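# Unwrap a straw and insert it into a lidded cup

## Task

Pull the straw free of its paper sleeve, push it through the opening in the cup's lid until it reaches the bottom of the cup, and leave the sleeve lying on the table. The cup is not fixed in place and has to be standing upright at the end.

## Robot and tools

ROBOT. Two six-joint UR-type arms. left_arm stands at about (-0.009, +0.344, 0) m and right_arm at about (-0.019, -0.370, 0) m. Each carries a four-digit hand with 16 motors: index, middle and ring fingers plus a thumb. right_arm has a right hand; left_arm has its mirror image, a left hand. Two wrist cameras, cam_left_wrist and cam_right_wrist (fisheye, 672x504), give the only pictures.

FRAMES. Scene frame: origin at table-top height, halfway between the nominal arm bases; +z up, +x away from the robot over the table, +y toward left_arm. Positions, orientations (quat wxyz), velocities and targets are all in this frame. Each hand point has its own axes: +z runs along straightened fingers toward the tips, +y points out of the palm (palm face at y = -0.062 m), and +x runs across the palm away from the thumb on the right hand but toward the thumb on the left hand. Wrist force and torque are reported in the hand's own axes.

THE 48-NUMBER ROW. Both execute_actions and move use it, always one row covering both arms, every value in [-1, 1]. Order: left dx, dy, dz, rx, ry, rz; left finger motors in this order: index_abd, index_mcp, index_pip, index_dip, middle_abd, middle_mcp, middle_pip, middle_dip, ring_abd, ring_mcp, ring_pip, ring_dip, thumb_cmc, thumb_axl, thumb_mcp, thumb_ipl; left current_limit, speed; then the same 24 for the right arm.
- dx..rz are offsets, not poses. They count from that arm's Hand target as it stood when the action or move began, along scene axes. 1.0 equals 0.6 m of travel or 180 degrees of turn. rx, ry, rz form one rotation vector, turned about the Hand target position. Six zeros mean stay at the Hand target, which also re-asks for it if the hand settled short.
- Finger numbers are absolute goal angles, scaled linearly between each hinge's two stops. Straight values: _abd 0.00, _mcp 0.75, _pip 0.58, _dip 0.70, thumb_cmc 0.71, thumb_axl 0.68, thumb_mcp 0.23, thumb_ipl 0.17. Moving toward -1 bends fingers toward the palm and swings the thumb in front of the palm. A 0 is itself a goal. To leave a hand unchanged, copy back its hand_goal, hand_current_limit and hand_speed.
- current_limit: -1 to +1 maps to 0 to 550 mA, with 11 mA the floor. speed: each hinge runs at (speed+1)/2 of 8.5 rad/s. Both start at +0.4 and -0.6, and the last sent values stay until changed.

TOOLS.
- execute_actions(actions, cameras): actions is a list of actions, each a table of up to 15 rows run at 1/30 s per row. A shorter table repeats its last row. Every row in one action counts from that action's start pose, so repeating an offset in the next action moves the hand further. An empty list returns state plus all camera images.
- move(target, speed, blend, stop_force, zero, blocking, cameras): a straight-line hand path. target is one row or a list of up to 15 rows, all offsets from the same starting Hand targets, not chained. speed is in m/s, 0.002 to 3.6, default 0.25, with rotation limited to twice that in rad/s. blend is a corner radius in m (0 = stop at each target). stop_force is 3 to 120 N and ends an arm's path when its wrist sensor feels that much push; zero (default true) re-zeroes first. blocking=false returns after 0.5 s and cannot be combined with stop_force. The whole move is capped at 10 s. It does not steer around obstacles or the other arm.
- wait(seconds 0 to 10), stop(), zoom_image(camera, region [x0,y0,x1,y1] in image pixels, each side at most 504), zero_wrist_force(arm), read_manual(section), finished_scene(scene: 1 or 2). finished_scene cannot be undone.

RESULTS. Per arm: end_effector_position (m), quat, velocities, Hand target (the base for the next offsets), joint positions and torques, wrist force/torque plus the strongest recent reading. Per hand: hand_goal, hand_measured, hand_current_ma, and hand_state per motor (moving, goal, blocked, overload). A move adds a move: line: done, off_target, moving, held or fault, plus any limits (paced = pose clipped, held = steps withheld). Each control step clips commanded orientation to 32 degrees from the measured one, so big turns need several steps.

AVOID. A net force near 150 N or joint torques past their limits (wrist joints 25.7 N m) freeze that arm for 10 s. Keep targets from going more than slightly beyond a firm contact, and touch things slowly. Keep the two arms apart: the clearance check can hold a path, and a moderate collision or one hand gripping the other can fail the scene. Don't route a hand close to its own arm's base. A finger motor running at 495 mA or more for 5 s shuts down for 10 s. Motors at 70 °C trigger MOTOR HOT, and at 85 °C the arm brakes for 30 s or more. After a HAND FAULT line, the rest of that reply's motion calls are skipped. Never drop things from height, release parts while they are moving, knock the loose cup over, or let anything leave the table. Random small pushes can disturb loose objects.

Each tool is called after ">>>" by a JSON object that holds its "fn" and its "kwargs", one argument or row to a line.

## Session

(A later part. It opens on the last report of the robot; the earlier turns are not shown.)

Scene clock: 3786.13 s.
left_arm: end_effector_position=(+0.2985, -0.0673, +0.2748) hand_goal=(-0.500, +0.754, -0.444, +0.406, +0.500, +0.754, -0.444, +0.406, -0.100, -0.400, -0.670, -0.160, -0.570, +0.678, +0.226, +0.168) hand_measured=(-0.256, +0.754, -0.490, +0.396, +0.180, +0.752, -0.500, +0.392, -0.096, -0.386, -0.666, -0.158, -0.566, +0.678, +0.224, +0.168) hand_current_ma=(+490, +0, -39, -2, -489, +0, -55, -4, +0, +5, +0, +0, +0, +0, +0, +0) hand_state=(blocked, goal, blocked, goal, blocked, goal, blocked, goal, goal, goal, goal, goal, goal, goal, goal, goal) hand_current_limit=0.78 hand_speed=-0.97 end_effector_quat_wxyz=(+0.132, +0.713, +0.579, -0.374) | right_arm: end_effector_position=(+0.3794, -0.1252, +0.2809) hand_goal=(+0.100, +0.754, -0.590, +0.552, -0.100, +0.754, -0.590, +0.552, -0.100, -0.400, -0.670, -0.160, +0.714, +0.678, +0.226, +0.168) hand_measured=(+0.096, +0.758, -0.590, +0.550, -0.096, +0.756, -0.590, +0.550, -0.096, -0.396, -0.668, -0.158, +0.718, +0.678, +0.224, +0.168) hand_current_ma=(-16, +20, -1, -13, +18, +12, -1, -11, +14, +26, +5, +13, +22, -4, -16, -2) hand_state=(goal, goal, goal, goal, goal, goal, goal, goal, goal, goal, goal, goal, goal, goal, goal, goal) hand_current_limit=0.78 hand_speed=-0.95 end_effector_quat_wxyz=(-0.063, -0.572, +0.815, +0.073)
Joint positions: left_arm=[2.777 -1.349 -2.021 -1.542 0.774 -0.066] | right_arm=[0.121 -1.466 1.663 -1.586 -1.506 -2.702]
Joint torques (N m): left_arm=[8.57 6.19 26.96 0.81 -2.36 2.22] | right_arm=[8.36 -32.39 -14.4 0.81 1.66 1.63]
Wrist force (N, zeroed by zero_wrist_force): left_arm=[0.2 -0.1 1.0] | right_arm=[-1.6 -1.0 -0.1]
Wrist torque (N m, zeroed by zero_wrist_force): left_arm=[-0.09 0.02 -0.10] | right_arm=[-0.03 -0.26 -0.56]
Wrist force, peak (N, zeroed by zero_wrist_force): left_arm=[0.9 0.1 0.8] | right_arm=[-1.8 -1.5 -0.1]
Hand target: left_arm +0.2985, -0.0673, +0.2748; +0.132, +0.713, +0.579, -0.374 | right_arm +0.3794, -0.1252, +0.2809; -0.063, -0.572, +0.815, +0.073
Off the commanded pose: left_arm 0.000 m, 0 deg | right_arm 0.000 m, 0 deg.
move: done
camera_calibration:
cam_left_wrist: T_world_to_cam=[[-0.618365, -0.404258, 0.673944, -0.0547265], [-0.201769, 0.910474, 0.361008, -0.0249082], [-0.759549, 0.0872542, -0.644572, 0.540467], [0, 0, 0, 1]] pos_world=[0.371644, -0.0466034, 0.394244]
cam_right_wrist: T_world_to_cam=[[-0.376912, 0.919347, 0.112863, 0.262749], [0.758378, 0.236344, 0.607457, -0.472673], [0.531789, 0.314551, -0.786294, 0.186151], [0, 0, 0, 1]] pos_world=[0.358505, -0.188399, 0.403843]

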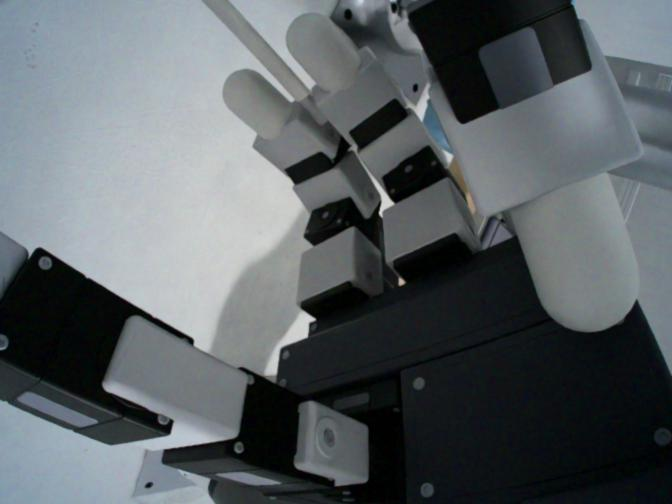

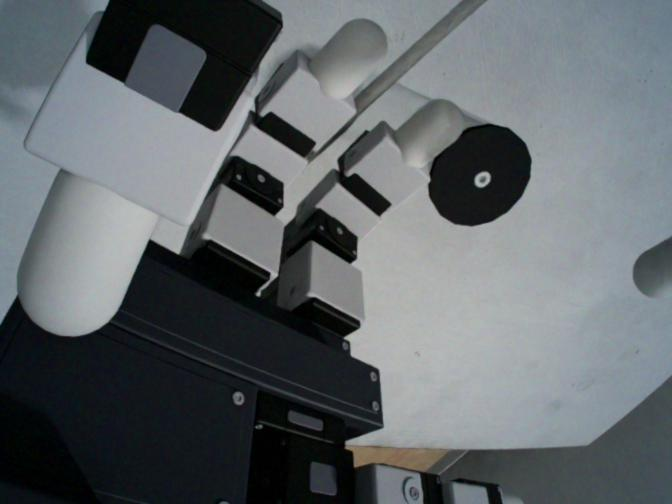

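>>> {"fn": "move", "kwargs": {
  "target": [0,0,0,0,0,0,-0.5,0.754,-0.444,0.406,0.5,0.754,-0.444,0.406,-0.1,-0.4,-0.67,-0.16,-0.57,0.678,0.226,0.168,0.78,-0.97,0,0,0,0,0,0,-0.5,0.754,-0.591,0.551,0.5,0.754,-0.591,0.551,-0.1,-0.4,-0.67,-0.16,0.714,0.678,0.226,0.168,0.4,-0.97],
  "speed": 0.02
}}

>>> {"fn": "wait", "kwargs": {
  "seconds": 3,
  "cameras": ["cam_right_wrist"]
}}

>>> {"fn": "zoom_image", "kwargs": {
  "camera": "cam_right_wrist",
  "region": [320, 0, 500, 135]
}}

Scene clock: 3795.07 s.
left_arm: end_effector_position=(+0.2985, -0.0673, +0.2748) hand_goal=(-0.500, +0.754, -0.444, +0.406, +0.500, +0.754, -0.444, +0.406, -0.100, -0.400, -0.670, -0.160, -0.570, +0.678, +0.226, +0.168) hand_measured=(-0.256, +0.754, -0.490, +0.396, +0.180, +0.752, -0.500, +0.392, -0.096, -0.386, -0.666, -0.158, -0.566, +0.678, +0.224, +0.168) hand_current_ma=(+489, +0, -39, -2, -489, +0, -55, -4, +0, +5, +0, +0, +0, +0, +0, +0) hand_state=(blocked, goal, blocked, goal, blocked, goal, blocked, goal, goal, goal, goal, goal, goal, goal, goal, goal) hand_current_limit=0.78 hand_speed=-0.97 end_effector_quat_wxyz=(+0.132, +0.713, +0.579, -0.374) | right_arm: end_effector_position=(+0.3794, -0.1252, +0.2809) hand_goal=(-0.500, +0.754, -0.590, +0.552, +0.500, +0.754, -0.590, +0.552, -0.100, -0.400, -0.670, -0.160, +0.714, +0.678, +0.226, +0.168) hand_measured=(-0.142, +0.758, -0.590, +0.550, +0.150, +0.756, -0.590, +0.550, -0.096, -0.396, -0.668, -0.158, +0.718, +0.678, +0.224, +0.168) hand_current_ma=(+385, +20, +0, -13, -385, +13, -3, -11, +14, +26, +5, +13, +22, -4, -16, -2) hand_state=(blocked, goal, goal, goal, moving, goal, goal, goal, goal, goal, goal, goal, goal, goal, goal, goal) hand_current_limit=0.40 hand_speed=-0.97 end_effector_quat_wxyz=(-0.063, -0.572, +0.815, +0.073)
Joint positions: left_arm=[2.777 -1.349 -2.021 -1.542 0.774 -0.066] | right_arm=[0.121 -1.466 1.663 -1.586 -1.506 -2.702]
Joint torques (N m): left_arm=[7.83 6.69 26.19 0.86 -2.28 2.33] | right_arm=[9.03 -32.29 -14.96 0.8 1.63 1.57]
Wrist force (N, zeroed by zero_wrist_force): left_arm=[0.7 -0.4 0.3] | right_arm=[-1.5 -1.4 -0.2]
Wrist torque (N m, zeroed by zero_wrist_force): left_arm=[-0.02 -0.06 -0.05] | right_arm=[-0.01 -0.26 -0.58]
Wrist force, peak (N, zeroed by zero_wrist_force): left_arm=[0.7 -0.2 1.1] | right_arm=[-1.7 -1.7 -0.2]
Hand target: left_arm +0.2985, -0.0673, +0.2748; +0.132, +0.713, +0.579, -0.374 | right_arm +0.3794, -0.1252, +0.2809; -0.063, -0.572, +0.815, +0.073
Off the commanded pose: left_arm 0.000 m, 0 deg | right_arm 0.000 m, 0 deg.
move: done

Scene clock: 3798.07 s.
left_arm: end_effector_position=(+0.2985, -0.0673, +0.2748) hand_goal=(-0.500, +0.754, -0.444, +0.406, +0.500, +0.754, -0.444, +0.406, -0.100, -0.400, -0.670, -0.160, -0.570, +0.678, +0.226, +0.168) hand_measured=(-0.256, +0.754, -0.490, +0.396, +0.180, +0.752, -0.500, +0.392, -0.096, -0.386, -0.666, -0.158, -0.566, +0.678, +0.224, +0.168) hand_current_ma=(+490, +0, -39, -2, -489, +0, -55, -4, +0, +5, +0, +0, +0, +0, +0, +0) hand_state=(blocked, goal, blocked, goal, blocked, goal, blocked, goal, goal, goal, goal, goal, goal, goal, goal, goal) hand_current_limit=0.78 hand_speed=-0.97 end_effector_quat_wxyz=(+0.132, +0.713, +0.579, -0.374) | right_arm: end_effector_position=(+0.3794, -0.1252, +0.2809) hand_goal=(-0.500, +0.754, -0.590, +0.552, +0.500, +0.754, -0.590, +0.552, -0.100, -0.400, -0.670, -0.160, +0.714, +0.678, +0.226, +0.168) hand_measured=(-0.142, +0.758, -0.590, +0.550, +0.150, +0.756, -0.590, +0.550, -0.096, -0.396, -0.668, -0.158, +0.718, +0.678, +0.224, +0.168) hand_current_ma=(+385, +20, +0, -13, -385, +13, -3, -11, +14, +26, +5, +13, +22, -4, -16, -2) hand_state=(blocked, goal, goal, goal, blocked, goal, goal, goal, goal, goal, goal, goal, goal, goal, goal, goal) hand_current_limit=0.40 hand_speed=-0.97 end_effector_quat_wxyz=(-0.063, -0.572, +0.815, +0.073)
Joint positions: left_arm=[2.777 -1.349 -2.021 -1.542 0.774 -0.066] | right_arm=[0.121 -1.466 1.663 -1.586 -1.506 -2.702]
Joint torques (N m): left_arm=[8.18 6.3 26.14 1.16 -2.02 2.19] | right_arm=[8.88 -32.47 -14.39 0.92 1.72 1.52]
Wrist force (N, zeroed by zero_wrist_force): left_arm=[0.6 -0.5 0.7] | right_arm=[-1.3 -1.5 -0.3]
Wrist torque (N m, zeroed by zero_wrist_force): left_arm=[-0.09 -0.03 -0.05] | right_arm=[-0.01 -0.28 -0.57]
Wrist force, peak (N, zeroed by zero_wrist_force): left_arm=[0.7 -0.5 0.9] | right_arm=[-1.5 -1.9 -0.1]
Hand target: left_arm +0.2985, -0.0673, +0.2748; +0.132, +0.713, +0.579, -0.374 | right_arm +0.3794, -0.1252, +0.2809; -0.063, -0.572, +0.815, +0.073
Off the commanded pose: left_arm 0.000 m, 0 deg | right_arm 0.000 m, 0 deg.
wait: 3.00 s; at rest by 0.17 s
camera_calibration:
cam_right_wrist: T_world_to_cam=[[-0.376912, 0.919347, 0.112863, 0.262749], [0.758378, 0.236344, 0.607457, -0.472673], [0.531789, 0.314551, -0.786294, 0.186151], [0, 0, 0, 1]] pos_world=[0.358505, -0.188399, 0.403843]
Images, in order (width x height): cam_right_wrist 672x504.

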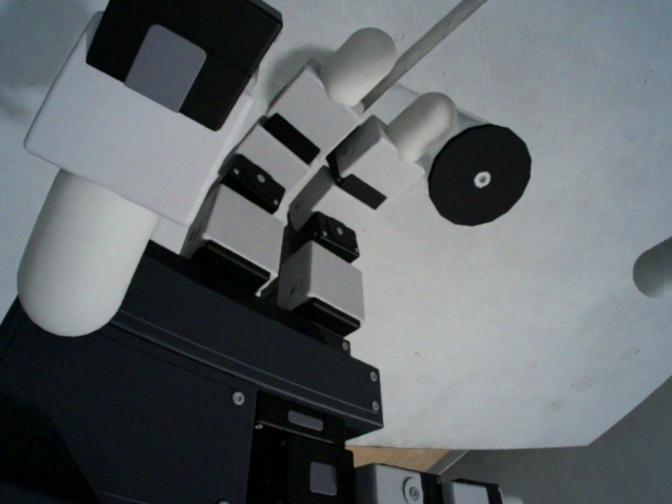

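Scaled by 2.800 from the camera's 672x504 image, which has a finer 960x720 frame.

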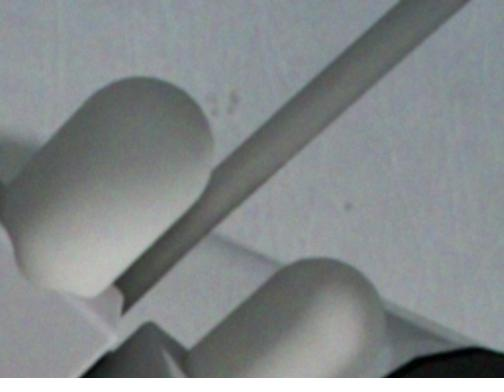

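>>> {"fn": "execute_actions", "kwargs": {
  "actions": []
}}

Scene clock: 3859.03 s.
left_arm: end_effector_position=(+0.2985, -0.0673, +0.2748) hand_goal=(-0.500, +0.754, -0.444, +0.406, +0.500, +0.754, -0.444, +0.406, -0.100, -0.400, -0.670, -0.160, -0.570, +0.678, +0.226, +0.168) hand_measured=(-0.256, +0.754, -0.490, +0.396, +0.180, +0.752, -0.500, +0.392, -0.096, -0.386, -0.666, -0.158, -0.566, +0.678, +0.224, +0.168) hand_current_ma=(+490, +0, -39, -2, -489, +0, -55, -4, +0, +5, +0, +0, +0, +0, +0, +0) hand_state=(blocked, goal, blocked, goal, blocked, goal, blocked, goal, goal, goal, goal, goal, goal, goal, goal, goal) hand_current_limit=0.78 hand_speed=-0.97 end_effector_quat_wxyz=(+0.132, +0.713, +0.579, -0.374) | right_arm: end_effector_position=(+0.3794, -0.1252, +0.2809) hand_goal=(-0.500, +0.754, -0.590, +0.552, +0.500, +0.754, -0.590, +0.552, -0.100, -0.400, -0.670, -0.160, +0.714, +0.678, +0.226, +0.168) hand_measured=(-0.142, +0.758, -0.590, +0.550, +0.150, +0.756, -0.590, +0.550, -0.096, -0.396, -0.668, -0.158, +0.718, +0.678, +0.224, +0.168) hand_current_ma=(+385, +20, +0, -13, -385, +13, -3, -11, +14, +26, +5, +13, +22, -4, -16, -2) hand_state=(blocked, goal, goal, goal, blocked, goal, goal, goal, goal, goal, goal, goal, goal, goal, goal, goal) hand_current_limit=0.40 hand_speed=-0.97 end_effector_quat_wxyz=(-0.063, -0.572, +0.815, +0.073)
Joint positions: left_arm=[2.777 -1.349 -2.021 -1.542 0.774 -0.066] | right_arm=[0.121 -1.466 1.663 -1.586 -1.506 -2.702]
Joint velocities: within noise
Joint torques (N m): left_arm=[8.35 6.43 26.02 1.14 -2.11 2.34] | right_arm=[8.29 -32.04 -15.03 0.85 1.36 1.45]
Motor temperatures (°C): left_arm=[32 30 31 40 35 37] | right_arm=[28 32 31 42 34 33]
Wrist force (N, zeroed by zero_wrist_force): left_arm=[0.6 -0.5 0.5] | right_arm=[-1.6 -1.6 -0.1]
Wrist torque (N m, zeroed by zero_wrist_force): left_arm=[-0.06 -0.03 -0.06] | right_arm=[-0.04 -0.24 -0.60]
Wrist force, peak (N, zeroed by zero_wrist_force): left_arm=[0.7 -0.5 0.8] | right_arm=[-1.6 -1.7 -0.5]
Hand target: left_arm +0.2985, -0.0673, +0.2748; +0.132, +0.713, +0.579, -0.374 | right_arm +0.3794, -0.1252, +0.2809; -0.063, -0.572, +0.815, +0.073
Off the commanded pose: left_arm 0.000 m, 0 deg | right_arm 0.000 m, 0 deg.
camera_calibration:
cam_left_wrist: T_world_to_cam=[[-0.618365, -0.404258, 0.673944, -0.0547265], [-0.201769, 0.910474, 0.361008, -0.0249082], [-0.759549, 0.0872542, -0.644572, 0.540467], [0, 0, 0, 1]] pos_world=[0.371644, -0.0466034, 0.394244]
cam_right_wrist: T_world_to_cam=[[-0.376912, 0.919347, 0.112863, 0.262749], [0.758378, 0.236344, 0.607457, -0.472673], [0.531789, 0.314551, -0.786294, 0.186151], [0, 0, 0, 1]] pos_world=[0.358505, -0.188399, 0.403843]

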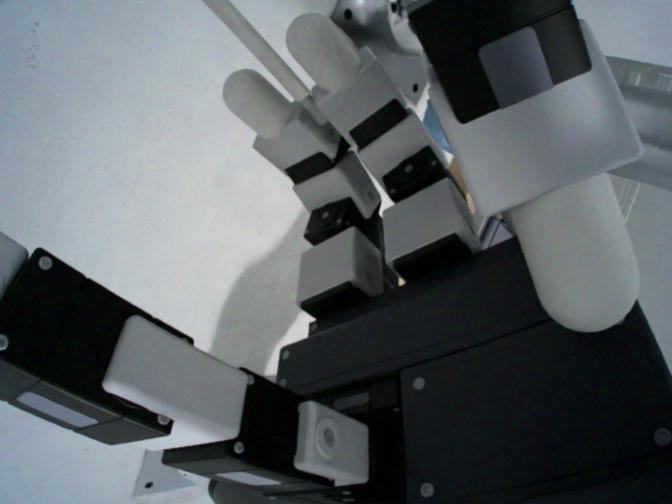

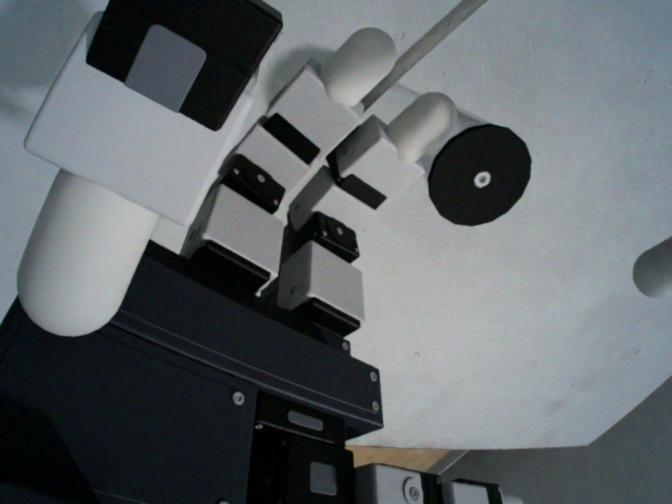

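>>> {"fn": "zoom_image", "kwargs": {
  "camera": "cam_left_wrist",
  "region": [180, 0, 360, 150]
}}

>>> {"fn": "zoom_image", "kwargs": {
  "camera": "cam_right_wrist",
  "region": [320, 0, 500, 150]
}}

Scaled by 2.800 from the camera's 672x504 image, which has a finer 960x720 frame.

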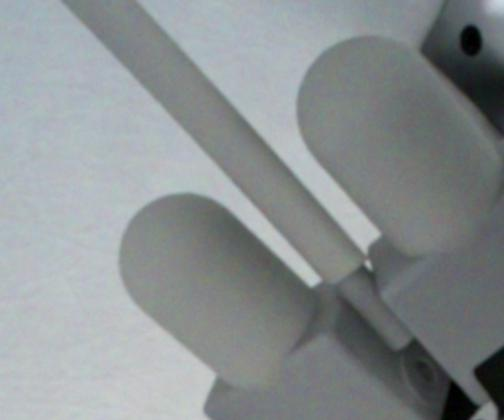

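Scaled by 2.800 from the camera's 672x504 image, which has a finer 960x720 frame.

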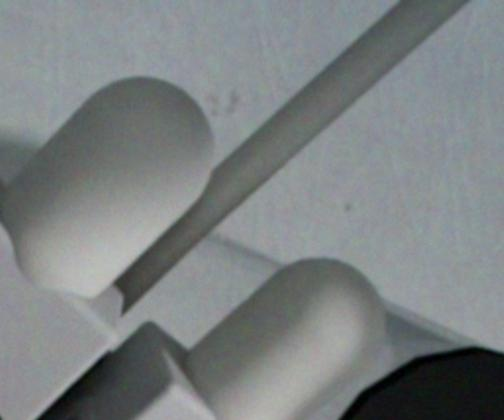

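>>> {"fn": "move", "kwargs": {
  "target": [0,0,0,0,0,0,-0.5,0.754,-0.444,0.406,0.5,0.754,-0.444,0.406,-0.1,-0.4,-0.67,-0.16,-0.57,0.678,0.226,0.168,0.78,-0.97,0,0,0,0,0,0,0.10,0.754,-0.591,0.551,-0.10,0.754,-0.591,0.551,-0.1,-0.4,-0.67,-0.16,0.714,0.678,0.226,0.168,0.40,-0.97]
}}

>>> {"fn": "wait", "kwargs": {
  "seconds": 2.0
}}

>>> {"fn": "move", "kwargs": {
  "target": [0,0,0,0,0,0,-0.5,0.754,-0.444,0.406,0.5,0.754,-0.444,0.406,-0.1,-0.4,-0.67,-0.16,-0.57,0.678,0.226,0.168,0.78,-0.97,0.0645,-0.0230,-0.0130,0,0,0,0.10,0.754,-0.591,0.551,-0.10,0.754,-0.591,0.551,-0.1,-0.4,-0.67,-0.16,0.714,0.678,0.226,0.168,0.40,-0.97],
  "speed": 0.05,
  "cameras": ["cam_right_wrist","cam_left_wrist"]
}}

Scene clock: 3924.87 s.
left_arm: end_effector_position=(+0.2985, -0.0673, +0.2748) hand_goal=(-0.500, +0.754, -0.444, +0.406, +0.500, +0.754, -0.444, +0.406, -0.100, -0.400, -0.670, -0.160, -0.570, +0.678, +0.226, +0.168) hand_measured=(-0.256, +0.754, -0.490, +0.396, +0.180, +0.752, -0.500, +0.392, -0.096, -0.386, -0.666, -0.158, -0.566, +0.678, +0.224, +0.168) hand_current_ma=(+490, +0, -39, -2, -489, +0, -55, -4, +0, +5, +0, +0, +0, +0, +0, +0) hand_state=(blocked, goal, blocked, goal, blocked, goal, blocked, goal, goal, goal, goal, goal, goal, goal, goal, goal) hand_current_limit=0.78 hand_speed=-0.97 end_effector_quat_wxyz=(+0.132, +0.713, +0.579, -0.374) | right_arm: end_effector_position=(+0.3794, -0.1252, +0.2809) hand_goal=(+0.100, +0.754, -0.590, +0.552, -0.100, +0.754, -0.590, +0.552, -0.100, -0.400, -0.670, -0.160, +0.714, +0.678, +0.226, +0.168) hand_measured=(-0.138, +0.758, -0.590, +0.550, +0.148, +0.756, -0.590, +0.550, -0.096, -0.396, -0.668, -0.158, +0.718, +0.678, +0.224, +0.168) hand_current_ma=(+151, +20, +0, -13, -143, +13, -3, -11, +14, +26, +5, +13, +22, -4, -16, -2) hand_state=(moving, goal, goal, goal, moving, goal, goal, goal, goal, goal, goal, goal, goal, goal, goal, goal) hand_current_limit=0.40 hand_speed=-0.97 end_effector_quat_wxyz=(-0.063, -0.572, +0.815, +0.073)
Joint positions: left_arm=[2.777 -1.349 -2.021 -1.542 0.774 -0.066] | right_arm=[0.121 -1.466 1.663 -1.586 -1.506 -2.702]
Joint torques (N m): left_arm=[7.73 6.02 25.64 1.26 -1.9 2.42] | right_arm=[9.24 -30.53 -14.82 0.92 1.52 1.53]
Wrist force (N, zeroed by zero_wrist_force): left_arm=[0.4 -0.4 0.5] | right_arm=[-1.2 -1.6 -0.2]
Wrist torque (N m, zeroed by zero_wrist_force): left_arm=[-0.06 -0.01 -0.07] | right_arm=[-0.05 -0.29 -0.56]
Wrist force, peak (N, zeroed by zero_wrist_force): left_arm=[0.9 -0.7 0.6] | right_arm=[-1.6 -1.7 -0.2]
Hand target: left_arm +0.2985, -0.0673, +0.2748; +0.132, +0.713, +0.579, -0.374 | right_arm +0.3794, -0.1252, +0.2809; -0.063, -0.572, +0.815, +0.073
Off the commanded pose: left_arm 0.000 m, 0 deg | right_arm 0.000 m, 0 deg.
move: done

Scene clock: 3926.87 s.
left_arm: end_effector_position=(+0.2985, -0.0673, +0.2748) hand_goal=(-0.500, +0.754, -0.444, +0.406, +0.500, +0.754, -0.444, +0.406, -0.100, -0.400, -0.670, -0.160, -0.570, +0.678, +0.226, +0.168) hand_measured=(-0.256, +0.754, -0.490, +0.396, +0.180, +0.752, -0.500, +0.392, -0.096, -0.386, -0.666, -0.158, -0.566, +0.678, +0.224, +0.168) hand_current_ma=(+489, +0, -39, -2, -489, +0, -55, -4, +0, +5, +0, +0, +0, +0, +0, +0) hand_state=(blocked, goal, blocked, goal, blocked, goal, blocked, goal, goal, goal, goal, goal, goal, goal, goal, goal) hand_current_limit=0.78 hand_speed=-0.97 end_effector_quat_wxyz=(+0.132, +0.713, +0.579, -0.374) | right_arm: end_effector_position=(+0.3794, -0.1252, +0.2809) hand_goal=(+0.100, +0.754, -0.590, +0.552, -0.100, +0.754, -0.590, +0.552, -0.100, -0.400, -0.670, -0.160, +0.714, +0.678, +0.226, +0.168) hand_measured=(+0.062, +0.758, -0.590, +0.550, -0.054, +0.756, -0.590, +0.550, -0.096, -0.396, -0.668, -0.158, +0.718, +0.678, +0.224, +0.168) hand_current_ma=(-21, +20, +0, -13, +22, +13, -1, -11, +14, +26, +5, +13, +22, -4, -16, -2) hand_state=(moving, goal, goal, goal, moving, goal, goal, goal, goal, goal, goal, goal, goal, goal, goal, goal) hand_current_limit=0.40 hand_speed=-0.97 end_effector_quat_wxyz=(-0.063, -0.572, +0.815, +0.073)
Joint positions: left_arm=[2.777 -1.349 -2.021 -1.542 0.774 -0.066] | right_arm=[0.121 -1.466 1.663 -1.586 -1.506 -2.702]
Joint torques (N m): left_arm=[7.68 6.09 25.93 1.24 -2.02 2.36] | right_arm=[9.33 -25.3 -15.02 0.65 1.35 1.57]
Wrist force (N, zeroed by zero_wrist_force): left_arm=[0.4 -0.2 0.6] | right_arm=[-1.6 -1.0 -0.3]
Wrist torque (N m, zeroed by zero_wrist_force): left_arm=[-0.07 -0.02 -0.08] | right_arm=[-0.02 -0.26 -0.55]
Wrist force, peak (N, zeroed by zero_wrist_force): left_arm=[0.8 0.1 0.8] | right_arm=[-1.8 -1.3 -0.4]
Hand target: left_arm +0.2985, -0.0673, +0.2748; +0.132, +0.713, +0.579, -0.374 | right_arm +0.3794, -0.1252, +0.2809; -0.063, -0.572, +0.815, +0.073
Off the commanded pose: left_arm 0.000 m, 0 deg | right_arm 0.000 m, 0 deg.
wait: 2.00 s; no rest

Scene clock: 3928.20 s.
left_arm: end_effector_position=(+0.2985, -0.0673, +0.2748) hand_goal=(-0.500, +0.754, -0.444, +0.406, +0.500, +0.754, -0.444, +0.406, -0.100, -0.400, -0.670, -0.160, -0.570, +0.678, +0.226, +0.168) hand_measured=(-0.256, +0.754, -0.490, +0.396, +0.180, +0.752, -0.500, +0.392, -0.096, -0.386, -0.666, -0.158, -0.566, +0.678, +0.224, +0.168) hand_current_ma=(+489, +0, -39, -2, -489, +0, -55, -4, +0, +5, +0, +0, +0, +0, +0, +0) hand_state=(blocked, goal, blocked, goal, blocked, goal, blocked, goal, goal, goal, goal, goal, goal, goal, goal, goal) hand_current_limit=0.78 hand_speed=-0.97 end_effector_quat_wxyz=(+0.132, +0.713, +0.579, -0.374) | right_arm: end_effector_position=(+0.4179, -0.1390, +0.2731) hand_goal=(+0.100, +0.754, -0.590, +0.552, -0.100, +0.754, -0.590, +0.552, -0.100, -0.400, -0.670, -0.160, +0.714, +0.678, +0.226, +0.168) hand_measured=(+0.096, +0.758, -0.590, +0.550, -0.096, +0.756, -0.590, +0.550, -0.096, -0.396, -0.668, -0.158, +0.718, +0.678, +0.224, +0.168) hand_current_ma=(-16, +20, +0, -13, +18, +13, -1, -11, +14, +26, +5, +13, +22, -4, -17, -2) hand_state=(goal, goal, goal, goal, goal, goal, goal, goal, goal, goal, goal, goal, goal, goal, goal, goal) hand_current_limit=0.40 hand_speed=-0.97 end_effector_quat_wxyz=(-0.063, -0.572, +0.815, +0.073)
Joint positions: left_arm=[2.777 -1.349 -2.021 -1.542 0.774 -0.066] | right_arm=[0.09 -1.386 1.59 -1.591 -1.512 -2.733]
Joint torques (N m): left_arm=[6.58 7.03 25.75 1.11 -1.88 2.36] | right_arm=[-9.36 -21.43 -30.93 -3.47 -1.21 -1.5]
Wrist force (N, zeroed by zero_wrist_force): left_arm=[0.5 0.0 0.7] | right_arm=[-1.5 -1.3 -0.4]
Wrist torque (N m, zeroed by zero_wrist_force): left_arm=[-0.05 -0.03 -0.09] | right_arm=[-0.04 -0.27 -0.46]
Wrist force, peak (N, zeroed by zero_wrist_force): left_arm=[0.8 -0.1 0.9] | right_arm=[-1.8 -1.3 -0.3]
Hand target: left_arm +0.2985, -0.0673, +0.2748; +0.132, +0.713, +0.579, -0.374 | right_arm +0.4181, -0.1390, +0.2731; -0.063, -0.572, +0.815, +0.073
Off the commanded pose: left_arm 0.000 m, 0 deg | right_arm 0.000 m, 0 deg.
move: done
camera_calibration:
cam_left_wrist: T_world_to_cam=[[-0.618365, -0.404258, 0.673944, -0.0547265], [-0.201769, 0.910474, 0.361008, -0.0249082], [-0.759549, 0.0872542, -0.644572, 0.540467], [0, 0, 0, 1]] pos_world=[0.371644, -0.0466034, 0.394244]
cam_right_wrist: T_world_to_cam=[[-0.376865, 0.919366, 0.112868, 0.290757], [0.758322, 0.236261, 0.60756, -0.494005], [0.531903, 0.314558, -0.786214, 0.163725], [0, 0, 0, 1]] pos_world=[0.397104, -0.202099, 0.396043]

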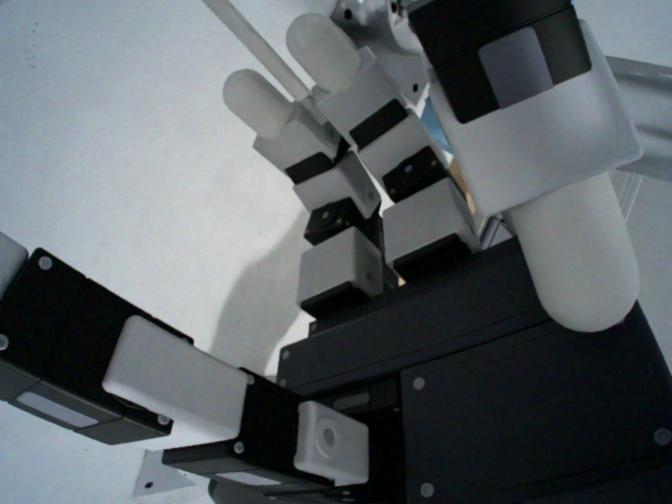

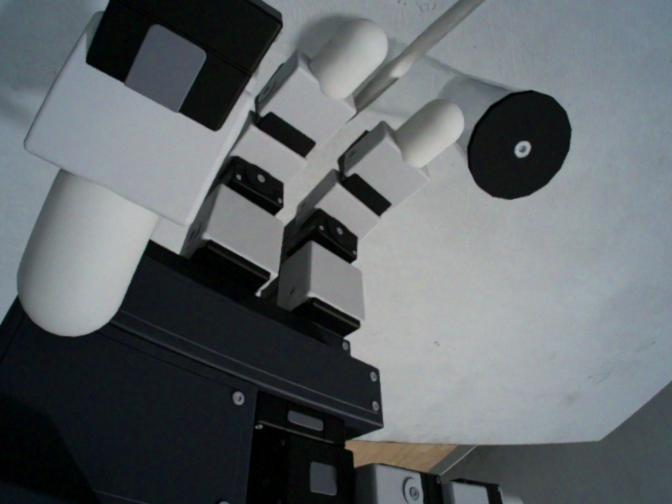

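Now close slowly here at limit 0.40 and read angles.

>>> {"fn": "move", "kwargs": {
  "target": [0,0,0,0,0,0,-0.5,0.754,-0.444,0.406,0.5,0.754,-0.444,0.406,-0.1,-0.4,-0.67,-0.16,-0.57,0.678,0.226,0.168,0.78,-0.97,0,0,0,0,0,0,-0.5,0.754,-0.591,0.551,0.5,0.754,-0.591,0.551,-0.1,-0.4,-0.67,-0.16,0.714,0.678,0.226,0.168,0.40,-0.97]
}}

>>> {"fn": "wait", "kwargs": {
  "seconds": 4.0,
  "cameras": ["cam_right_wrist"]
}}

Scene clock: 3936.13 s.
left_arm: end_effector_position=(+0.2985, -0.0673, +0.2748) hand_goal=(-0.500, +0.754, -0.444, +0.406, +0.500, +0.754, -0.444, +0.406, -0.100, -0.400, -0.670, -0.160, -0.570, +0.678, +0.226, +0.168) hand_measured=(-0.256, +0.756, -0.490, +0.396, +0.180, +0.754, -0.500, +0.392, -0.096, -0.386, -0.666, -0.158, -0.566, +0.678, +0.224, +0.168) hand_current_ma=(+489, +0, -39, -2, -489, +0, -55, -4, +0, +5, +0, +0, +0, +0, +0, +0) hand_state=(blocked, goal, blocked, goal, blocked, goal, blocked, goal, goal, goal, goal, goal, goal, goal, goal, goal) hand_current_limit=0.78 hand_speed=-0.97 end_effector_quat_wxyz=(+0.132, +0.713, +0.579, -0.374) | right_arm: end_effector_position=(+0.4181, -0.1390, +0.2731) hand_goal=(-0.500, +0.754, -0.590, +0.552, +0.500, +0.754, -0.590, +0.552, -0.100, -0.400, -0.670, -0.160, +0.714, +0.678, +0.226, +0.168) hand_measured=(-0.222, +0.760, -0.590, +0.550, +0.210, +0.760, -0.590, +0.550, -0.096, -0.396, -0.668, -0.158, +0.718, +0.678, +0.224, +0.168) hand_current_ma=(+385, +31, -3, -13, -385, +31, +2, -11, +14, +26, +5, +13, +22, -4, -17, -2) hand_state=(moving, goal, goal, goal, blocked, goal, goal, goal, goal, goal, goal, goal, goal, goal, goal, goal) hand_current_limit=0.40 hand_speed=-0.97 end_effector_quat_wxyz=(-0.063, -0.572, +0.815, +0.073)
Joint positions: left_arm=[2.777 -1.349 -2.021 -1.542 0.774 -0.066] | right_arm=[0.09 -1.385 1.589 -1.591 -1.512 -2.733]
Joint torques (N m): left_arm=[6.4 7.32 26.23 1.38 -1.84 2.3] | right_arm=[-8.87 -20.88 -30.27 0.68 -0.96 -1.67]
Wrist force (N, zeroed by zero_wrist_force): left_arm=[0.7 -1.1 0.8] | right_arm=[-1.6 -1.7 -0.1]
Wrist torque (N m, zeroed by zero_wrist_force): left_arm=[-0.09 -0.04 -0.06] | right_arm=[0.01 -0.25 -0.47]
Wrist force, peak (N, zeroed by zero_wrist_force): left_arm=[0.7 -1.1 0.8] | right_arm=[-1.6 -2.0 -0.4]
Hand target: left_arm +0.2985, -0.0673, +0.2748; +0.132, +0.713, +0.579, -0.374 | right_arm +0.4181, -0.1390, +0.2731; -0.063, -0.572, +0.815, +0.073
Off the commanded pose: left_arm 0.000 m, 0 deg | right_arm 0.000 m, 0 deg.
move: done

Scene clock: 3940.13 s.
left_arm: end_effector_position=(+0.2985, -0.0673, +0.2748) hand_goal=(-0.500, +0.754, -0.444, +0.406, +0.500, +0.754, -0.444, +0.406, -0.100, -0.400, -0.670, -0.160, -0.570, +0.678, +0.226, +0.168) hand_measured=(-0.256, +0.756, -0.490, +0.396, +0.180, +0.754, -0.500, +0.392, -0.096, -0.386, -0.666, -0.158, -0.566, +0.678, +0.224, +0.168) hand_current_ma=(+490, +0, -39, -2, -489, +0, -55, -4, +0, +5, +0, +0, +0, +0, +0, +0) hand_state=(blocked, goal, blocked, goal, blocked, goal, blocked, goal, goal, goal, goal, goal, goal, goal, goal, goal) hand_current_limit=0.78 hand_speed=-0.97 end_effector_quat_wxyz=(+0.132, +0.713, +0.579, -0.374) | right_arm: end_effector_position=(+0.4181, -0.1390, +0.2731) hand_goal=(-0.500, +0.754, -0.590, +0.552, +0.500, +0.754, -0.590, +0.552, -0.100, -0.400, -0.670, -0.160, +0.714, +0.678, +0.226, +0.168) hand_measured=(-0.222, +0.760, -0.590, +0.550, +0.210, +0.760, -0.590, +0.550, -0.096, -0.396, -0.668, -0.158, +0.718, +0.678, +0.224, +0.168) hand_current_ma=(+385, +31, -3, -13, -385, +31, +2, -11, +14, +26, +5, +13, +22, -4, -17, -2) hand_state=(blocked, goal, goal, goal, blocked, goal, goal, goal, goal, goal, goal, goal, goal, goal, goal, goal) hand_current_limit=0.40 hand_speed=-0.97 end_effector_quat_wxyz=(-0.063, -0.572, +0.815, +0.073)
Joint positions: left_arm=[2.777 -1.349 -2.021 -1.542 0.774 -0.066] | right_arm=[0.09 -1.385 1.589 -1.591 -1.512 -2.733]
Joint torques (N m): left_arm=[7.76 7.12 25.58 1.47 -1.65 2.39] | right_arm=[-9.96 -21.39 -26.6 0.8 0.84 -1.72]
Wrist force (N, zeroed by zero_wrist_force): left_arm=[0.4 -0.9 0.7] | right_arm=[-1.7 -1.9 -0.4]
Wrist torque (N m, zeroed by zero_wrist_force): left_arm=[-0.06 -0.02 -0.07] | right_arm=[0.00 -0.24 -0.47]
Wrist force, peak (N, zeroed by zero_wrist_force): left_arm=[0.4 -1.1 1.1] | right_arm=[-1.8 -2.3 -0.2]
Hand target: left_arm +0.2985, -0.0673, +0.2748; +0.132, +0.713, +0.579, -0.374 | right_arm +0.4181, -0.1390, +0.2731; -0.063, -0.572, +0.815, +0.073
Off the commanded pose: left_arm 0.000 m, 0 deg | right_arm 0.000 m, 0 deg.
wait: 4.00 s; at rest by 0.17 s
camera_calibration:
cam_right_wrist: T_world_to_cam=[[-0.376912, 0.919347, 0.112863, 0.290903], [0.758378, 0.236344, 0.607457, -0.494022], [0.531789, 0.314551, -0.786294, 0.163779], [0, 0, 0, 1]] pos_world=[0.397205, -0.202199, 0.396043]
Images, in order (width x height): cam_right_wrist 672x504.

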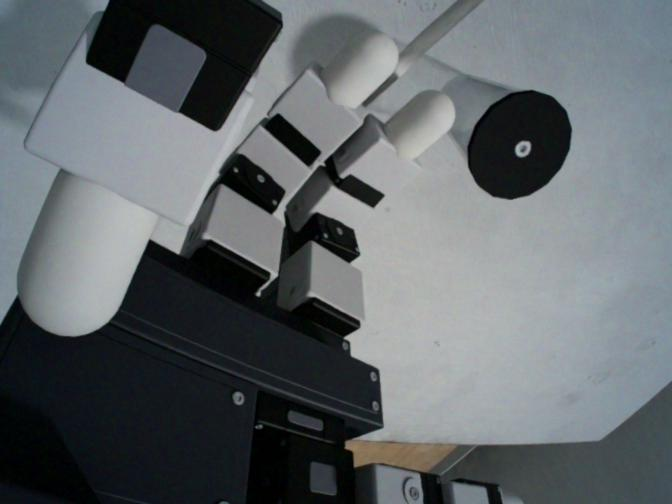

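>>> {"fn": "move", "kwargs": {
  "target": [0,0,0,0,0,0,-0.5,0.754,-0.444,0.406,0.5,0.754,-0.444,0.406,-0.1,-0.4,-0.67,-0.16,-0.57,0.678,0.226,0.168,0.78,-0.97,0.00615,-0.00225,-0.00128,0,0,0,-0.5,0.754,-0.591,0.551,0.5,0.754,-0.591,0.551,-0.1,-0.4,-0.67,-0.16,0.714,0.678,0.226,0.168,0.40,-0.97],
  "speed": 0.006,
  "stop_force": 6
}}

Scene clock: 3957.13 s.
left_arm: end_effector_position=(+0.2985, -0.0673, +0.2748) hand_goal=(-0.500, +0.754, -0.444, +0.406, +0.500, +0.754, -0.444, +0.406, -0.100, -0.400, -0.670, -0.160, -0.570, +0.678, +0.226, +0.168) hand_measured=(-0.256, +0.748, -0.490, +0.396, +0.180, +0.746, -0.500, +0.392, -0.096, -0.386, -0.666, -0.158, -0.566, +0.678, +0.224, +0.168) hand_current_ma=(+490, -1, -39, -2, -489, -2, -55, -4, +0, +5, +0, +0, +0, +0, +0, +0) hand_state=(blocked, goal, blocked, goal, blocked, goal, blocked, goal, goal, goal, goal, goal, goal, goal, goal, goal) hand_current_limit=0.78 hand_speed=-0.97 end_effector_quat_wxyz=(+0.132, +0.713, +0.579, -0.374) | right_arm: end_effector_position=(+0.4218, -0.1404, +0.2723) hand_goal=(-0.500, +0.754, -0.590, +0.552, +0.500, +0.754, -0.590, +0.552, -0.100, -0.400, -0.670, -0.160, +0.714, +0.678, +0.226, +0.168) hand_measured=(-0.228, +0.742, -0.600, +0.550, +0.210, +0.742, -0.598, +0.550, -0.096, -0.396, -0.668, -0.158, +0.718, +0.678, +0.224, +0.168) hand_current_ma=(+385, -61, -53, -13, -385, -64, -43, -11, +14, +26, +5, +13, +22, -4, -17, -2) hand_state=(blocked, goal, goal, goal, blocked, goal, goal, goal, goal, goal, goal, goal, goal, goal, goal, goal) hand_current_limit=0.40 hand_speed=-0.97 end_effector_quat_wxyz=(-0.063, -0.572, +0.815, +0.073)
Joint positions: left_arm=[2.777 -1.349 -2.021 -1.542 0.774 -0.066] | right_arm=[0.087 -1.378 1.582 -1.591 -1.512 -2.735]
Joint torques (N m): left_arm=[6.78 6.94 25.96 1.76 -1.62 2.21] | right_arm=[-11.16 -21.27 -30.09 -5.89 -1.55 -1.65]
Wrist force (N, zeroed by zero_wrist_force): left_arm=[0.5 2.7 0.8] | right_arm=[-1.7 1.5 -0.4]
Wrist torque (N m, zeroed by zero_wrist_force): left_arm=[-0.10 -0.05 -0.07] | right_arm=[-0.16 -0.26 -0.46]
Wrist force, peak (N, zeroed by zero_wrist_force): left_arm=[0.4 3.0 1.0] | right_arm=[-1.8 -2.1 -0.4]
Hand target: left_arm +0.2985, -0.0673, +0.2748; +0.132, +0.713, +0.579, -0.374 | right_arm +0.4218, -0.1404, +0.2723; -0.063, -0.572, +0.815, +0.073
Off the commanded pose: left_arm 0.000 m, 0 deg | right_arm 0.000 m, 0 deg.
move: done

>>> {"fn": "move", "kwargs": {
  "target": [0,0,0,0,0,0,-0.5,0.754,-0.444,0.406,0.5,0.754,-0.444,0.406,-0.1,-0.4,-0.67,-0.16,-0.57,0.678,0.226,0.168,0.78,-0.97,0.00615,-0.00225,-0.00128,0,0,0,-0.5,0.754,-0.591,0.551,0.5,0.754,-0.591,0.551,-0.1,-0.4,-0.67,-0.16,0.714,0.678,0.226,0.168,0.78,-0.97],
  "speed": 0.006,
  "stop_force": 12,
  "zero": false
}}

Scene clock: 3965.60 s.
left_arm: end_effector_position=(+0.2985, -0.0673, +0.2748) hand_goal=(-0.500, +0.754, -0.444, +0.406, +0.500, +0.754, -0.444, +0.406, -0.100, -0.400, -0.670, -0.160, -0.570, +0.678, +0.226, +0.168) hand_measured=(-0.256, +0.744, -0.490, +0.396, +0.180, +0.744, -0.500, +0.392, -0.096, -0.386, -0.666, -0.158, -0.566, +0.678, +0.224, +0.168) hand_current_ma=(+490, -2, -39, -2, -489, -3, -55, -4, +0, +5, +0, +0, +0, +0, +0, +0) hand_state=(blocked, goal, blocked, goal, blocked, goal, blocked, goal, goal, goal, goal, goal, goal, goal, goal, goal) hand_current_limit=0.78 hand_speed=-0.97 end_effector_quat_wxyz=(+0.132, +0.713, +0.579, -0.374) | right_arm: end_effector_position=(+0.4255, -0.1417, +0.2715) hand_goal=(-0.500, +0.754, -0.590, +0.552, +0.500, +0.754, -0.590, +0.552, -0.100, -0.400, -0.670, -0.160, +0.714, +0.678, +0.226, +0.168) hand_measured=(-0.234, +0.738, -0.604, +0.550, +0.214, +0.738, -0.602, +0.550, -0.096, -0.396, -0.668, -0.158, +0.718, +0.678, +0.224, +0.168) hand_current_ma=(+490, -83, -70, -13, -489, -85, -63, -11, +14, +26, +5, +13, +22, -4, -17, -2) hand_state=(blocked, goal, goal, goal, blocked, goal, goal, goal, goal, goal, goal, goal, goal, goal, goal, goal) hand_current_limit=0.78 hand_speed=-0.97 end_effector_quat_wxyz=(-0.063, -0.572, +0.815, +0.073)
Joint positions: left_arm=[2.777 -1.349 -2.021 -1.542 0.774 -0.066] | right_arm=[0.085 -1.37 1.574 -1.591 -1.513 -2.738]
Joint torques (N m): left_arm=[6.56 7 25.03 1.62 -1.6 2.23] | right_arm=[-10.37 -21.65 -30.34 -5.47 -1.38 -1.77]
Wrist force (N, zeroed by zero_wrist_force): left_arm=[0.3 2.8 0.9] | right_arm=[-1.8 1.3 -0.8]
Wrist torque (N m, zeroed by zero_wrist_force): left_arm=[-0.09 -0.02 -0.08] | right_arm=[-0.14 -0.24 -0.47]
Wrist force, peak (N, zeroed by zero_wrist_force): left_arm=[0.2 3.5 1.0] | right_arm=[-1.7 2.4 -0.4]
Hand target: left_arm +0.2985, -0.0673, +0.2748; +0.132, +0.713, +0.579, -0.374 | right_arm +0.4255, -0.1417, +0.2715; -0.063, -0.572, +0.815, +0.073
Off the commanded pose: left_arm 0.000 m, 0 deg | right_arm 0.000 m, 0 deg.
move: done

>>> {"fn": "move", "kwargs": {
  "target": [0,0,0,0,0,0,-0.5,0.754,-0.444,0.406,0.5,0.754,-0.444,0.406,-0.1,-0.4,-0.67,-0.16,-0.57,0.678,0.226,0.168,0.78,-0.97,0,0,0,0,0,0,0.0,0.754,-0.591,0.551,0.0,0.754,-0.591,0.551,-0.1,-0.4,-0.67,-0.16,0.714,0.678,0.226,0.168,0.78,-0.97]
}}

>>> {"fn": "wait", "kwargs": {
  "seconds": 2.0
}}

>>> {"fn": "move", "kwargs": {
  "target": [0,0,0,0,0,0,-0.5,0.754,-0.444,0.406,0.5,0.754,-0.444,0.406,-0.1,-0.4,-0.67,-0.16,-0.57,0.678,0.226,0.168,0.78,-0.97,-0.0061,0.0024,0.0098,0,0,0,0.0,0.754,-0.591,0.551,0.0,0.754,-0.591,0.551,-0.1,-0.4,-0.67,-0.16,0.714,0.678,0.226,0.168,0.78,-0.97],
  "speed": 0.02
}}

>>> {"fn": "move", "kwargs": {
  "target": [0,0,0,0,0,0,-0.5,0.754,-0.444,0.406,0.5,0.754,-0.444,0.406,-0.1,-0.4,-0.67,-0.16,-0.57,0.678,0.226,0.168,0.78,-0.97,0,0,0,0,0,0,-0.5,0.754,-0.591,0.551,0.5,0.754,-0.591,0.551,-0.1,-0.4,-0.67,-0.16,0.714,0.678,0.226,0.168,0.78,-0.97]
}}

>>> {"fn": "wait", "kwargs": {
  "seconds": 4.0
}}

>>> {"fn": "move", "kwargs": {
  "target": [0,0,0,0,0,0,-0.5,0.754,-0.444,0.406,0.5,0.754,-0.444,0.406,-0.1,-0.4,-0.67,-0.16,-0.57,0.678,0.226,0.168,0.78,-0.97,0.0092,-0.0034,-0.0019,0,0,0,-0.5,0.754,-0.591,0.551,0.5,0.754,-0.591,0.551,-0.1,-0.4,-0.67,-0.16,0.714,0.678,0.226,0.168,0.78,-0.97],
  "speed": 0.006,
  "stop_force": 14
}}

Scene clock: 4016.57 s.
left_arm: end_effector_position=(+0.2985, -0.0673, +0.2748) hand_goal=(-0.500, +0.754, -0.444, +0.406, +0.500, +0.754, -0.444, +0.406, -0.100, -0.400, -0.670, -0.160, -0.570, +0.678, +0.226, +0.168) hand_measured=(-0.256, +0.744, -0.490, +0.396, +0.180, +0.744, -0.500, +0.392, -0.096, -0.386, -0.666, -0.158, -0.566, +0.678, +0.224, +0.168) hand_current_ma=(+489, -2, -39, -2, -489, -3, -55, -4, +0, +5, +0, +0, +0, +0, +0, +0) hand_state=(blocked, goal, blocked, goal, blocked, goal, blocked, goal, goal, goal, goal, goal, goal, goal, goal, goal) hand_current_limit=0.78 hand_speed=-0.97 end_effector_quat_wxyz=(+0.132, +0.713, +0.579, -0.374) | right_arm: end_effector_position=(+0.4255, -0.1417, +0.2715) hand_goal=(+0.000, +0.754, -0.590, +0.552, +0.000, +0.754, -0.590, +0.552, -0.100, -0.400, -0.670, -0.160, +0.714, +0.678, +0.226, +0.168) hand_measured=(-0.234, +0.738, -0.604, +0.550, +0.214, +0.738, -0.602, +0.550, -0.096, -0.396, -0.668, -0.158, +0.718, +0.678, +0.224, +0.168) hand_current_ma=(+236, -83, -70, -13, -236, -85, -63, -11, +14, +26, +5, +13, +22, -4, -17, -2) hand_state=(moving, goal, goal, goal, moving, goal, goal, goal, goal, goal, goal, goal, goal, goal, goal, goal) hand_current_limit=0.78 hand_speed=-0.97 end_effector_quat_wxyz=(-0.063, -0.572, +0.815, +0.073)
Joint positions: left_arm=[2.777 -1.349 -2.021 -1.542 0.774 -0.066] | right_arm=[0.085 -1.37 1.574 -1.591 -1.513 -2.738]
Joint torques (N m): left_arm=[7.51 7.95 24.95 1.55 -1.5 2.26] | right_arm=[-10.5 -21.13 -30.97 -3.87 -1.42 -1.64]
Wrist force (N, zeroed by zero_wrist_force): left_arm=[0.2 2.8 0.7] | right_arm=[-1.8 1.5 -0.7]
Wrist torque (N m, zeroed by zero_wrist_force): left_arm=[-0.06 -0.02 -0.09] | right_arm=[-0.12 -0.24 -0.46]
Wrist force, peak (N, zeroed by zero_wrist_force): left_arm=[0.5 3.1 1.0] | right_arm=[-1.8 1.6 -0.6]
Hand target: left_arm +0.2985, -0.0673, +0.2748; +0.132, +0.713, +0.579, -0.374 | right_arm +0.4255, -0.1417, +0.2715; -0.063, -0.572, +0.815, +0.073
Off the commanded pose: left_arm 0.000 m, 0 deg | right_arm 0.000 m, 0 deg.
move: done

Scene clock: 4018.57 s.
left_arm: end_effector_position=(+0.2985, -0.0673, +0.2748) hand_goal=(-0.500, +0.754, -0.444, +0.406, +0.500, +0.754, -0.444, +0.406, -0.100, -0.400, -0.670, -0.160, -0.570, +0.678, +0.226, +0.168) hand_measured=(-0.256, +0.752, -0.490, +0.396, +0.180, +0.752, -0.500, +0.392, -0.096, -0.386, -0.666, -0.158, -0.566, +0.678, +0.224, +0.168) hand_current_ma=(+490, +0, -39, -2, -489, +0, -55, -4, +0, +5, +0, +0, +0, +0, +0, +0) hand_state=(blocked, goal, blocked, goal, blocked, goal, blocked, goal, goal, goal, goal, goal, goal, goal, goal, goal) hand_current_limit=0.78 hand_speed=-0.97 end_effector_quat_wxyz=(+0.132, +0.713, +0.579, -0.374) | right_arm: end_effector_position=(+0.4255, -0.1417, +0.2715) hand_goal=(+0.000, +0.754, -0.590, +0.552, +0.000, +0.754, -0.590, +0.552, -0.100, -0.400, -0.670, -0.160, +0.714, +0.678, +0.226, +0.168) hand_measured=(-0.054, +0.754, -0.590, +0.550, +0.034, +0.754, -0.590, +0.550, -0.096, -0.396, -0.668, -0.158, +0.718, +0.678, +0.224, +0.168) hand_current_ma=(-18, +1, -1, -13, +20, +2, -1, -11, +14, +26, +5, +13, +22, -4, -17, -2) hand_state=(moving, goal, goal, goal, moving, goal, goal, goal, goal, goal, goal, goal, goal, goal, goal, goal) hand_current_limit=0.78 hand_speed=-0.97 end_effector_quat_wxyz=(-0.063, -0.572, +0.815, +0.073)
Joint positions: left_arm=[2.777 -1.349 -2.021 -1.542 0.774 -0.066] | right_arm=[0.085 -1.37 1.574 -1.591 -1.513 -2.738]
Joint torques (N m): left_arm=[7.09 7.32 25.58 1.85 -1.47 2.12] | right_arm=[-8.9 -22.51 -28.9 -2.92 -0.15 -1.49]
Wrist force (N, zeroed by zero_wrist_force): left_arm=[0.4 -0.2 1.0] | right_arm=[-1.4 -1.2 -0.2]
Wrist torque (N m, zeroed by zero_wrist_force): left_arm=[-0.10 -0.01 -0.08] | right_arm=[-0.05 -0.28 -0.45]
Wrist force, peak (N, zeroed by zero_wrist_force): left_arm=[0.3 2.8 1.1] | right_arm=[-1.7 1.6 -0.4]
Hand target: left_arm +0.2985, -0.0673, +0.2748; +0.132, +0.713, +0.579, -0.374 | right_arm +0.4255, -0.1417, +0.2715; -0.063, -0.572, +0.815, +0.073
Off the commanded pose: left_arm 0.000 m, 0 deg | right_arm 0.000 m, 0 deg.
wait: 2.00 s; at rest by 0.17 s

Scene clock: 4019.37 s.
left_arm: end_effector_position=(+0.2985, -0.0673, +0.2748) hand_goal=(-0.500, +0.754, -0.444, +0.406, +0.500, +0.754, -0.444, +0.406, -0.100, -0.400, -0.670, -0.160, -0.570, +0.678, +0.226, +0.168) hand_measured=(-0.256, +0.752, -0.490, +0.396, +0.180, +0.752, -0.500, +0.392, -0.096, -0.386, -0.666, -0.158, -0.566, +0.678, +0.224, +0.168) hand_current_ma=(+490, +0, -39, -2, -489, +0, -55, -4, +0, +5, +0, +0, +0, +0, +0, +0) hand_state=(blocked, goal, blocked, goal, blocked, goal, blocked, goal, goal, goal, goal, goal, goal, goal, goal, goal) hand_current_limit=0.78 hand_speed=-0.97 end_effector_quat_wxyz=(+0.132, +0.713, +0.579, -0.374) | right_arm: end_effector_position=(+0.4219, -0.1403, +0.2772) hand_goal=(+0.000, +0.754, -0.590, +0.552, +0.000, +0.754, -0.590, +0.552, -0.100, -0.400, -0.670, -0.160, +0.714, +0.678, +0.226, +0.168) hand_measured=(-0.004, +0.754, -0.590, +0.550, +0.004, +0.754, -0.590, +0.550, -0.096, -0.396, -0.668, -0.158, +0.718, +0.678, +0.224, +0.168) hand_current_ma=(-14, +2, -1, -13, +16, +2, -1, -11, +14, +26, +5, +13, +22, -4, -17, -2) hand_state=(goal, goal, goal, goal, goal, goal, goal, goal, goal, goal, goal, goal, goal, goal, goal, goal) hand_current_limit=0.78 hand_speed=-0.97 end_effector_quat_wxyz=(-0.063, -0.572, +0.815, +0.073)
Joint positions: left_arm=[2.777 -1.349 -2.021 -1.542 0.774 -0.066] | right_arm=[0.087 -1.38 1.571 -1.579 -1.512 -2.735]
Joint torques (N m): left_arm=[6.61 7.23 25.8 1.7 -1.51 2.04] | right_arm=[8.47 -36.63 -30.06 0.83 1.54 1.62]
Wrist force (N, zeroed by zero_wrist_force): left_arm=[0.4 0.1 0.6] | right_arm=[-1.8 -1.2 -0.2]
Wrist torque (N m, zeroed by zero_wrist_force): left_arm=[-0.02 -0.01 -0.09] | right_arm=[-0.04 -0.24 -0.58]
Wrist force, peak (N, zeroed by zero_wrist_force): left_arm=[0.5 -0.1 1.1] | right_arm=[-1.9 -1.2 -0.3]
Hand target: left_arm +0.2985, -0.0673, +0.2748; +0.132, +0.713, +0.579, -0.374 | right_arm +0.4218, -0.1403, +0.2774; -0.063, -0.572, +0.815, +0.073
Off the commanded pose: left_arm 0.000 m, 0 deg | right_arm 0.000 m, 0 deg.
move: done

Scene clock: 4021.43 s.
left_arm: end_effector_position=(+0.2985, -0.0673, +0.2748) hand_goal=(-0.500, +0.754, -0.444, +0.406, +0.500, +0.754, -0.444, +0.406, -0.100, -0.400, -0.670, -0.160, -0.570, +0.678, +0.226, +0.168) hand_measured=(-0.256, +0.752, -0.490, +0.396, +0.180, +0.752, -0.500, +0.392, -0.096, -0.386, -0.666, -0.158, -0.566, +0.678, +0.224, +0.168) hand_current_ma=(+490, +0, -39, -2, -489, +0, -55, -4, +0, +5, +0, +0, +0, +0, +0, +0) hand_state=(blocked, goal, blocked, goal, blocked, goal, blocked, goal, goal, goal, goal, goal, goal, goal, goal, goal) hand_current_limit=0.78 hand_speed=-0.97 end_effector_quat_wxyz=(+0.132, +0.713, +0.579, -0.374) | right_arm: end_effector_position=(+0.4218, -0.1403, +0.2774) hand_goal=(-0.500, +0.754, -0.590, +0.552, +0.500, +0.754, -0.590, +0.552, -0.100, -0.400, -0.670, -0.160, +0.714, +0.678, +0.226, +0.168) hand_measured=(-0.214, +0.754, -0.590, +0.550, +0.212, +0.754, -0.590, +0.550, -0.096, -0.396, -0.668, -0.158, +0.718, +0.678, +0.224, +0.168) hand_current_ma=(+151, +3, -1, -13, -152, +3, -1, -11, +14, +26, +5, +13, +22, -4, -17, -2) hand_state=(moving, goal, goal, goal, moving, goal, goal, goal, goal, goal, goal, goal, goal, goal, goal, goal) hand_current_limit=0.78 hand_speed=-0.97 end_effector_quat_wxyz=(-0.063, -0.572, +0.815, +0.073)
Joint positions: left_arm=[2.777 -1.349 -2.021 -1.542 0.774 -0.066] | right_arm=[0.087 -1.38 1.571 -1.578 -1.512 -2.735]
Joint torques (N m): left_arm=[6.76 7.24 26.07 1.63 -1.38 2.12] | right_arm=[8.54 -35.28 -30.34 0.82 1.67 1.46]
Wrist force (N, zeroed by zero_wrist_force): left_arm=[0.9 -0.1 0.9] | right_arm=[-1.6 -1.3 -0.3]
Wrist torque (N m, zeroed by zero_wrist_force): left_arm=[-0.08 -0.08 -0.04] | right_arm=[-0.06 -0.25 -0.57]
Wrist force, peak (N, zeroed by zero_wrist_force): left_arm=[0.9 -0.1 0.9] | right_arm=[-1.9 -1.3 -0.3]
Hand target: left_arm +0.2985, -0.0673, +0.2748; +0.132, +0.713, +0.579, -0.374 | right_arm +0.4218, -0.1403, +0.2774; -0.063, -0.572, +0.815, +0.073
Off the commanded pose: left_arm 0.000 m, 0 deg | right_arm 0.000 m, 0 deg.
move: done

Scene clock: 4025.43 s.
left_arm: end_effector_position=(+0.2985, -0.0673, +0.2748) hand_goal=(-0.500, +0.754, -0.444, +0.406, +0.500, +0.754, -0.444, +0.406, -0.100, -0.400, -0.670, -0.160, -0.570, +0.678, +0.226, +0.168) hand_measured=(-0.256, +0.752, -0.490, +0.396, +0.180, +0.752, -0.500, +0.392, -0.096, -0.386, -0.666, -0.158, -0.566, +0.678, +0.224, +0.168) hand_current_ma=(+489, +0, -39, -2, -489, +0, -55, -4, +0, +5, +0, +0, +0, +0, +0, +0) hand_state=(blocked, goal, blocked, goal, blocked, goal, blocked, goal, goal, goal, goal, goal, goal, goal, goal, goal) hand_current_limit=0.78 hand_speed=-0.97 end_effector_quat_wxyz=(+0.132, +0.713, +0.579, -0.374) | right_arm: end_effector_position=(+0.4218, -0.1403, +0.2774) hand_goal=(-0.500, +0.754, -0.590, +0.552, +0.500, +0.754, -0.590, +0.552, -0.100, -0.400, -0.670, -0.160, +0.714, +0.678, +0.226, +0.168) hand_measured=(-0.226, +0.754, -0.594, +0.550, +0.222, +0.754, -0.594, +0.550, -0.096, -0.396, -0.668, -0.158, +0.718, +0.678, +0.224, +0.168) hand_current_ma=(+490, +3, -20, -13, -489, +4, -20, -11, +14, +26, +5, +13, +22, -4, -17, -2) hand_state=(blocked, goal, goal, goal, blocked, goal, goal, goal, goal, goal, goal, goal, goal, goal, goal, goal) hand_current_limit=0.78 hand_speed=-0.97 end_effector_quat_wxyz=(-0.063, -0.572, +0.815, +0.073)
Joint positions: left_arm=[2.777 -1.349 -2.021 -1.542 0.774 -0.066] | right_arm=[0.087 -1.38 1.571 -1.578 -1.512 -2.735]
Joint torques (N m): left_arm=[5.94 7.82 24.27 1.73 -1.31 2.11] | right_arm=[7.89 -35.1 -29.55 0.72 1.57 1.26]
Wrist force (N, zeroed by zero_wrist_force): left_arm=[0.5 0.0 0.6] | right_arm=[-1.5 -1.3 0.1]
Wrist torque (N m, zeroed by zero_wrist_force): left_arm=[-0.05 -0.04 -0.07] | right_arm=[-0.08 -0.27 -0.56]
Wrist force, peak (N, zeroed by zero_wrist_force): left_arm=[0.7 0.0 1.1] | right_arm=[-2.0 -1.5 -0.3]
Hand target: left_arm +0.2985, -0.0673, +0.2748; +0.132, +0.713, +0.579, -0.374 | right_arm +0.4218, -0.1403, +0.2774; -0.063, -0.572, +0.815, +0.073
Off the commanded pose: left_arm 0.000 m, 0 deg | right_arm 0.000 m, 0 deg.
wait: 4.00 s; at rest by 0.17 s

Scene clock: 4027.33 s.
left_arm: end_effector_position=(+0.2985, -0.0673, +0.2748) hand_goal=(-0.500, +0.754, -0.444, +0.406, +0.500, +0.754, -0.444, +0.406, -0.100, -0.400, -0.670, -0.160, -0.570, +0.678, +0.226, +0.168) hand_measured=(-0.256, +0.752, -0.490, +0.396, +0.180, +0.752, -0.500, +0.392, -0.096, -0.386, -0.666, -0.158, -0.566, +0.678, +0.224, +0.168) hand_current_ma=(+490, +0, -39, -2, -489, +0, -55, -4, +0, +5, +0, +0, +0, +0, +0, +0) hand_state=(blocked, goal, blocked, goal, blocked, goal, blocked, goal, goal, goal, goal, goal, goal, goal, goal, goal) hand_current_limit=0.78 hand_speed=-0.97 end_effector_quat_wxyz=(+0.132, +0.713, +0.579, -0.374) | right_arm: end_effector_position=(+0.4273, -0.1423, +0.2763) hand_goal=(-0.500, +0.754, -0.590, +0.552, +0.500, +0.754, -0.590, +0.552, -0.100, -0.400, -0.670, -0.160, +0.714, +0.678, +0.226, +0.168) hand_measured=(-0.226, +0.754, -0.594, +0.550, +0.222, +0.754, -0.594, +0.550, -0.096, -0.396, -0.668, -0.158, +0.718, +0.678, +0.224, +0.168) hand_current_ma=(+490, +3, -20, -13, -489, +4, -20, -11, +14, +26, +5, +13, +22, -4, -17, -2) hand_state=(blocked, goal, goal, goal, blocked, goal, goal, goal, goal, goal, goal, goal, goal, goal, goal, goal) hand_current_limit=0.78 hand_speed=-0.97 end_effector_quat_wxyz=(-0.063, -0.572, +0.815, +0.073)
Joint positions: left_arm=[2.777 -1.349 -2.021 -1.542 0.774 -0.066] | right_arm=[0.083 -1.368 1.56 -1.579 -1.513 -2.739]
Joint torques (N m): left_arm=[5.53 7.91 24.5 1.68 -1.26 2.11] | right_arm=[-9.89 -22.32 -30.43 -4.99 -1.25 -1.74]
Wrist force (N, zeroed by zero_wrist_force): left_arm=[0.4 -0.1 0.7] | right_arm=[-1.6 -1.2 -0.4]
Wrist torque (N m, zeroed by zero_wrist_force): left_arm=[-0.05 -0.03 -0.08] | right_arm=[-0.03 -0.25 -0.47]
Wrist force, peak (N, zeroed by zero_wrist_force): left_arm=[0.8 -0.3 1.0] | right_arm=[-1.8 -1.6 -0.4]
Hand target: left_arm +0.2985, -0.0673, +0.2748; +0.132, +0.713, +0.579, -0.374 | right_arm +0.4273, -0.1423, +0.2763; -0.063, -0.572, +0.815, +0.073
Off the commanded pose: left_arm 0.000 m, 0 deg | right_arm 0.000 m, 0 deg.
move: done


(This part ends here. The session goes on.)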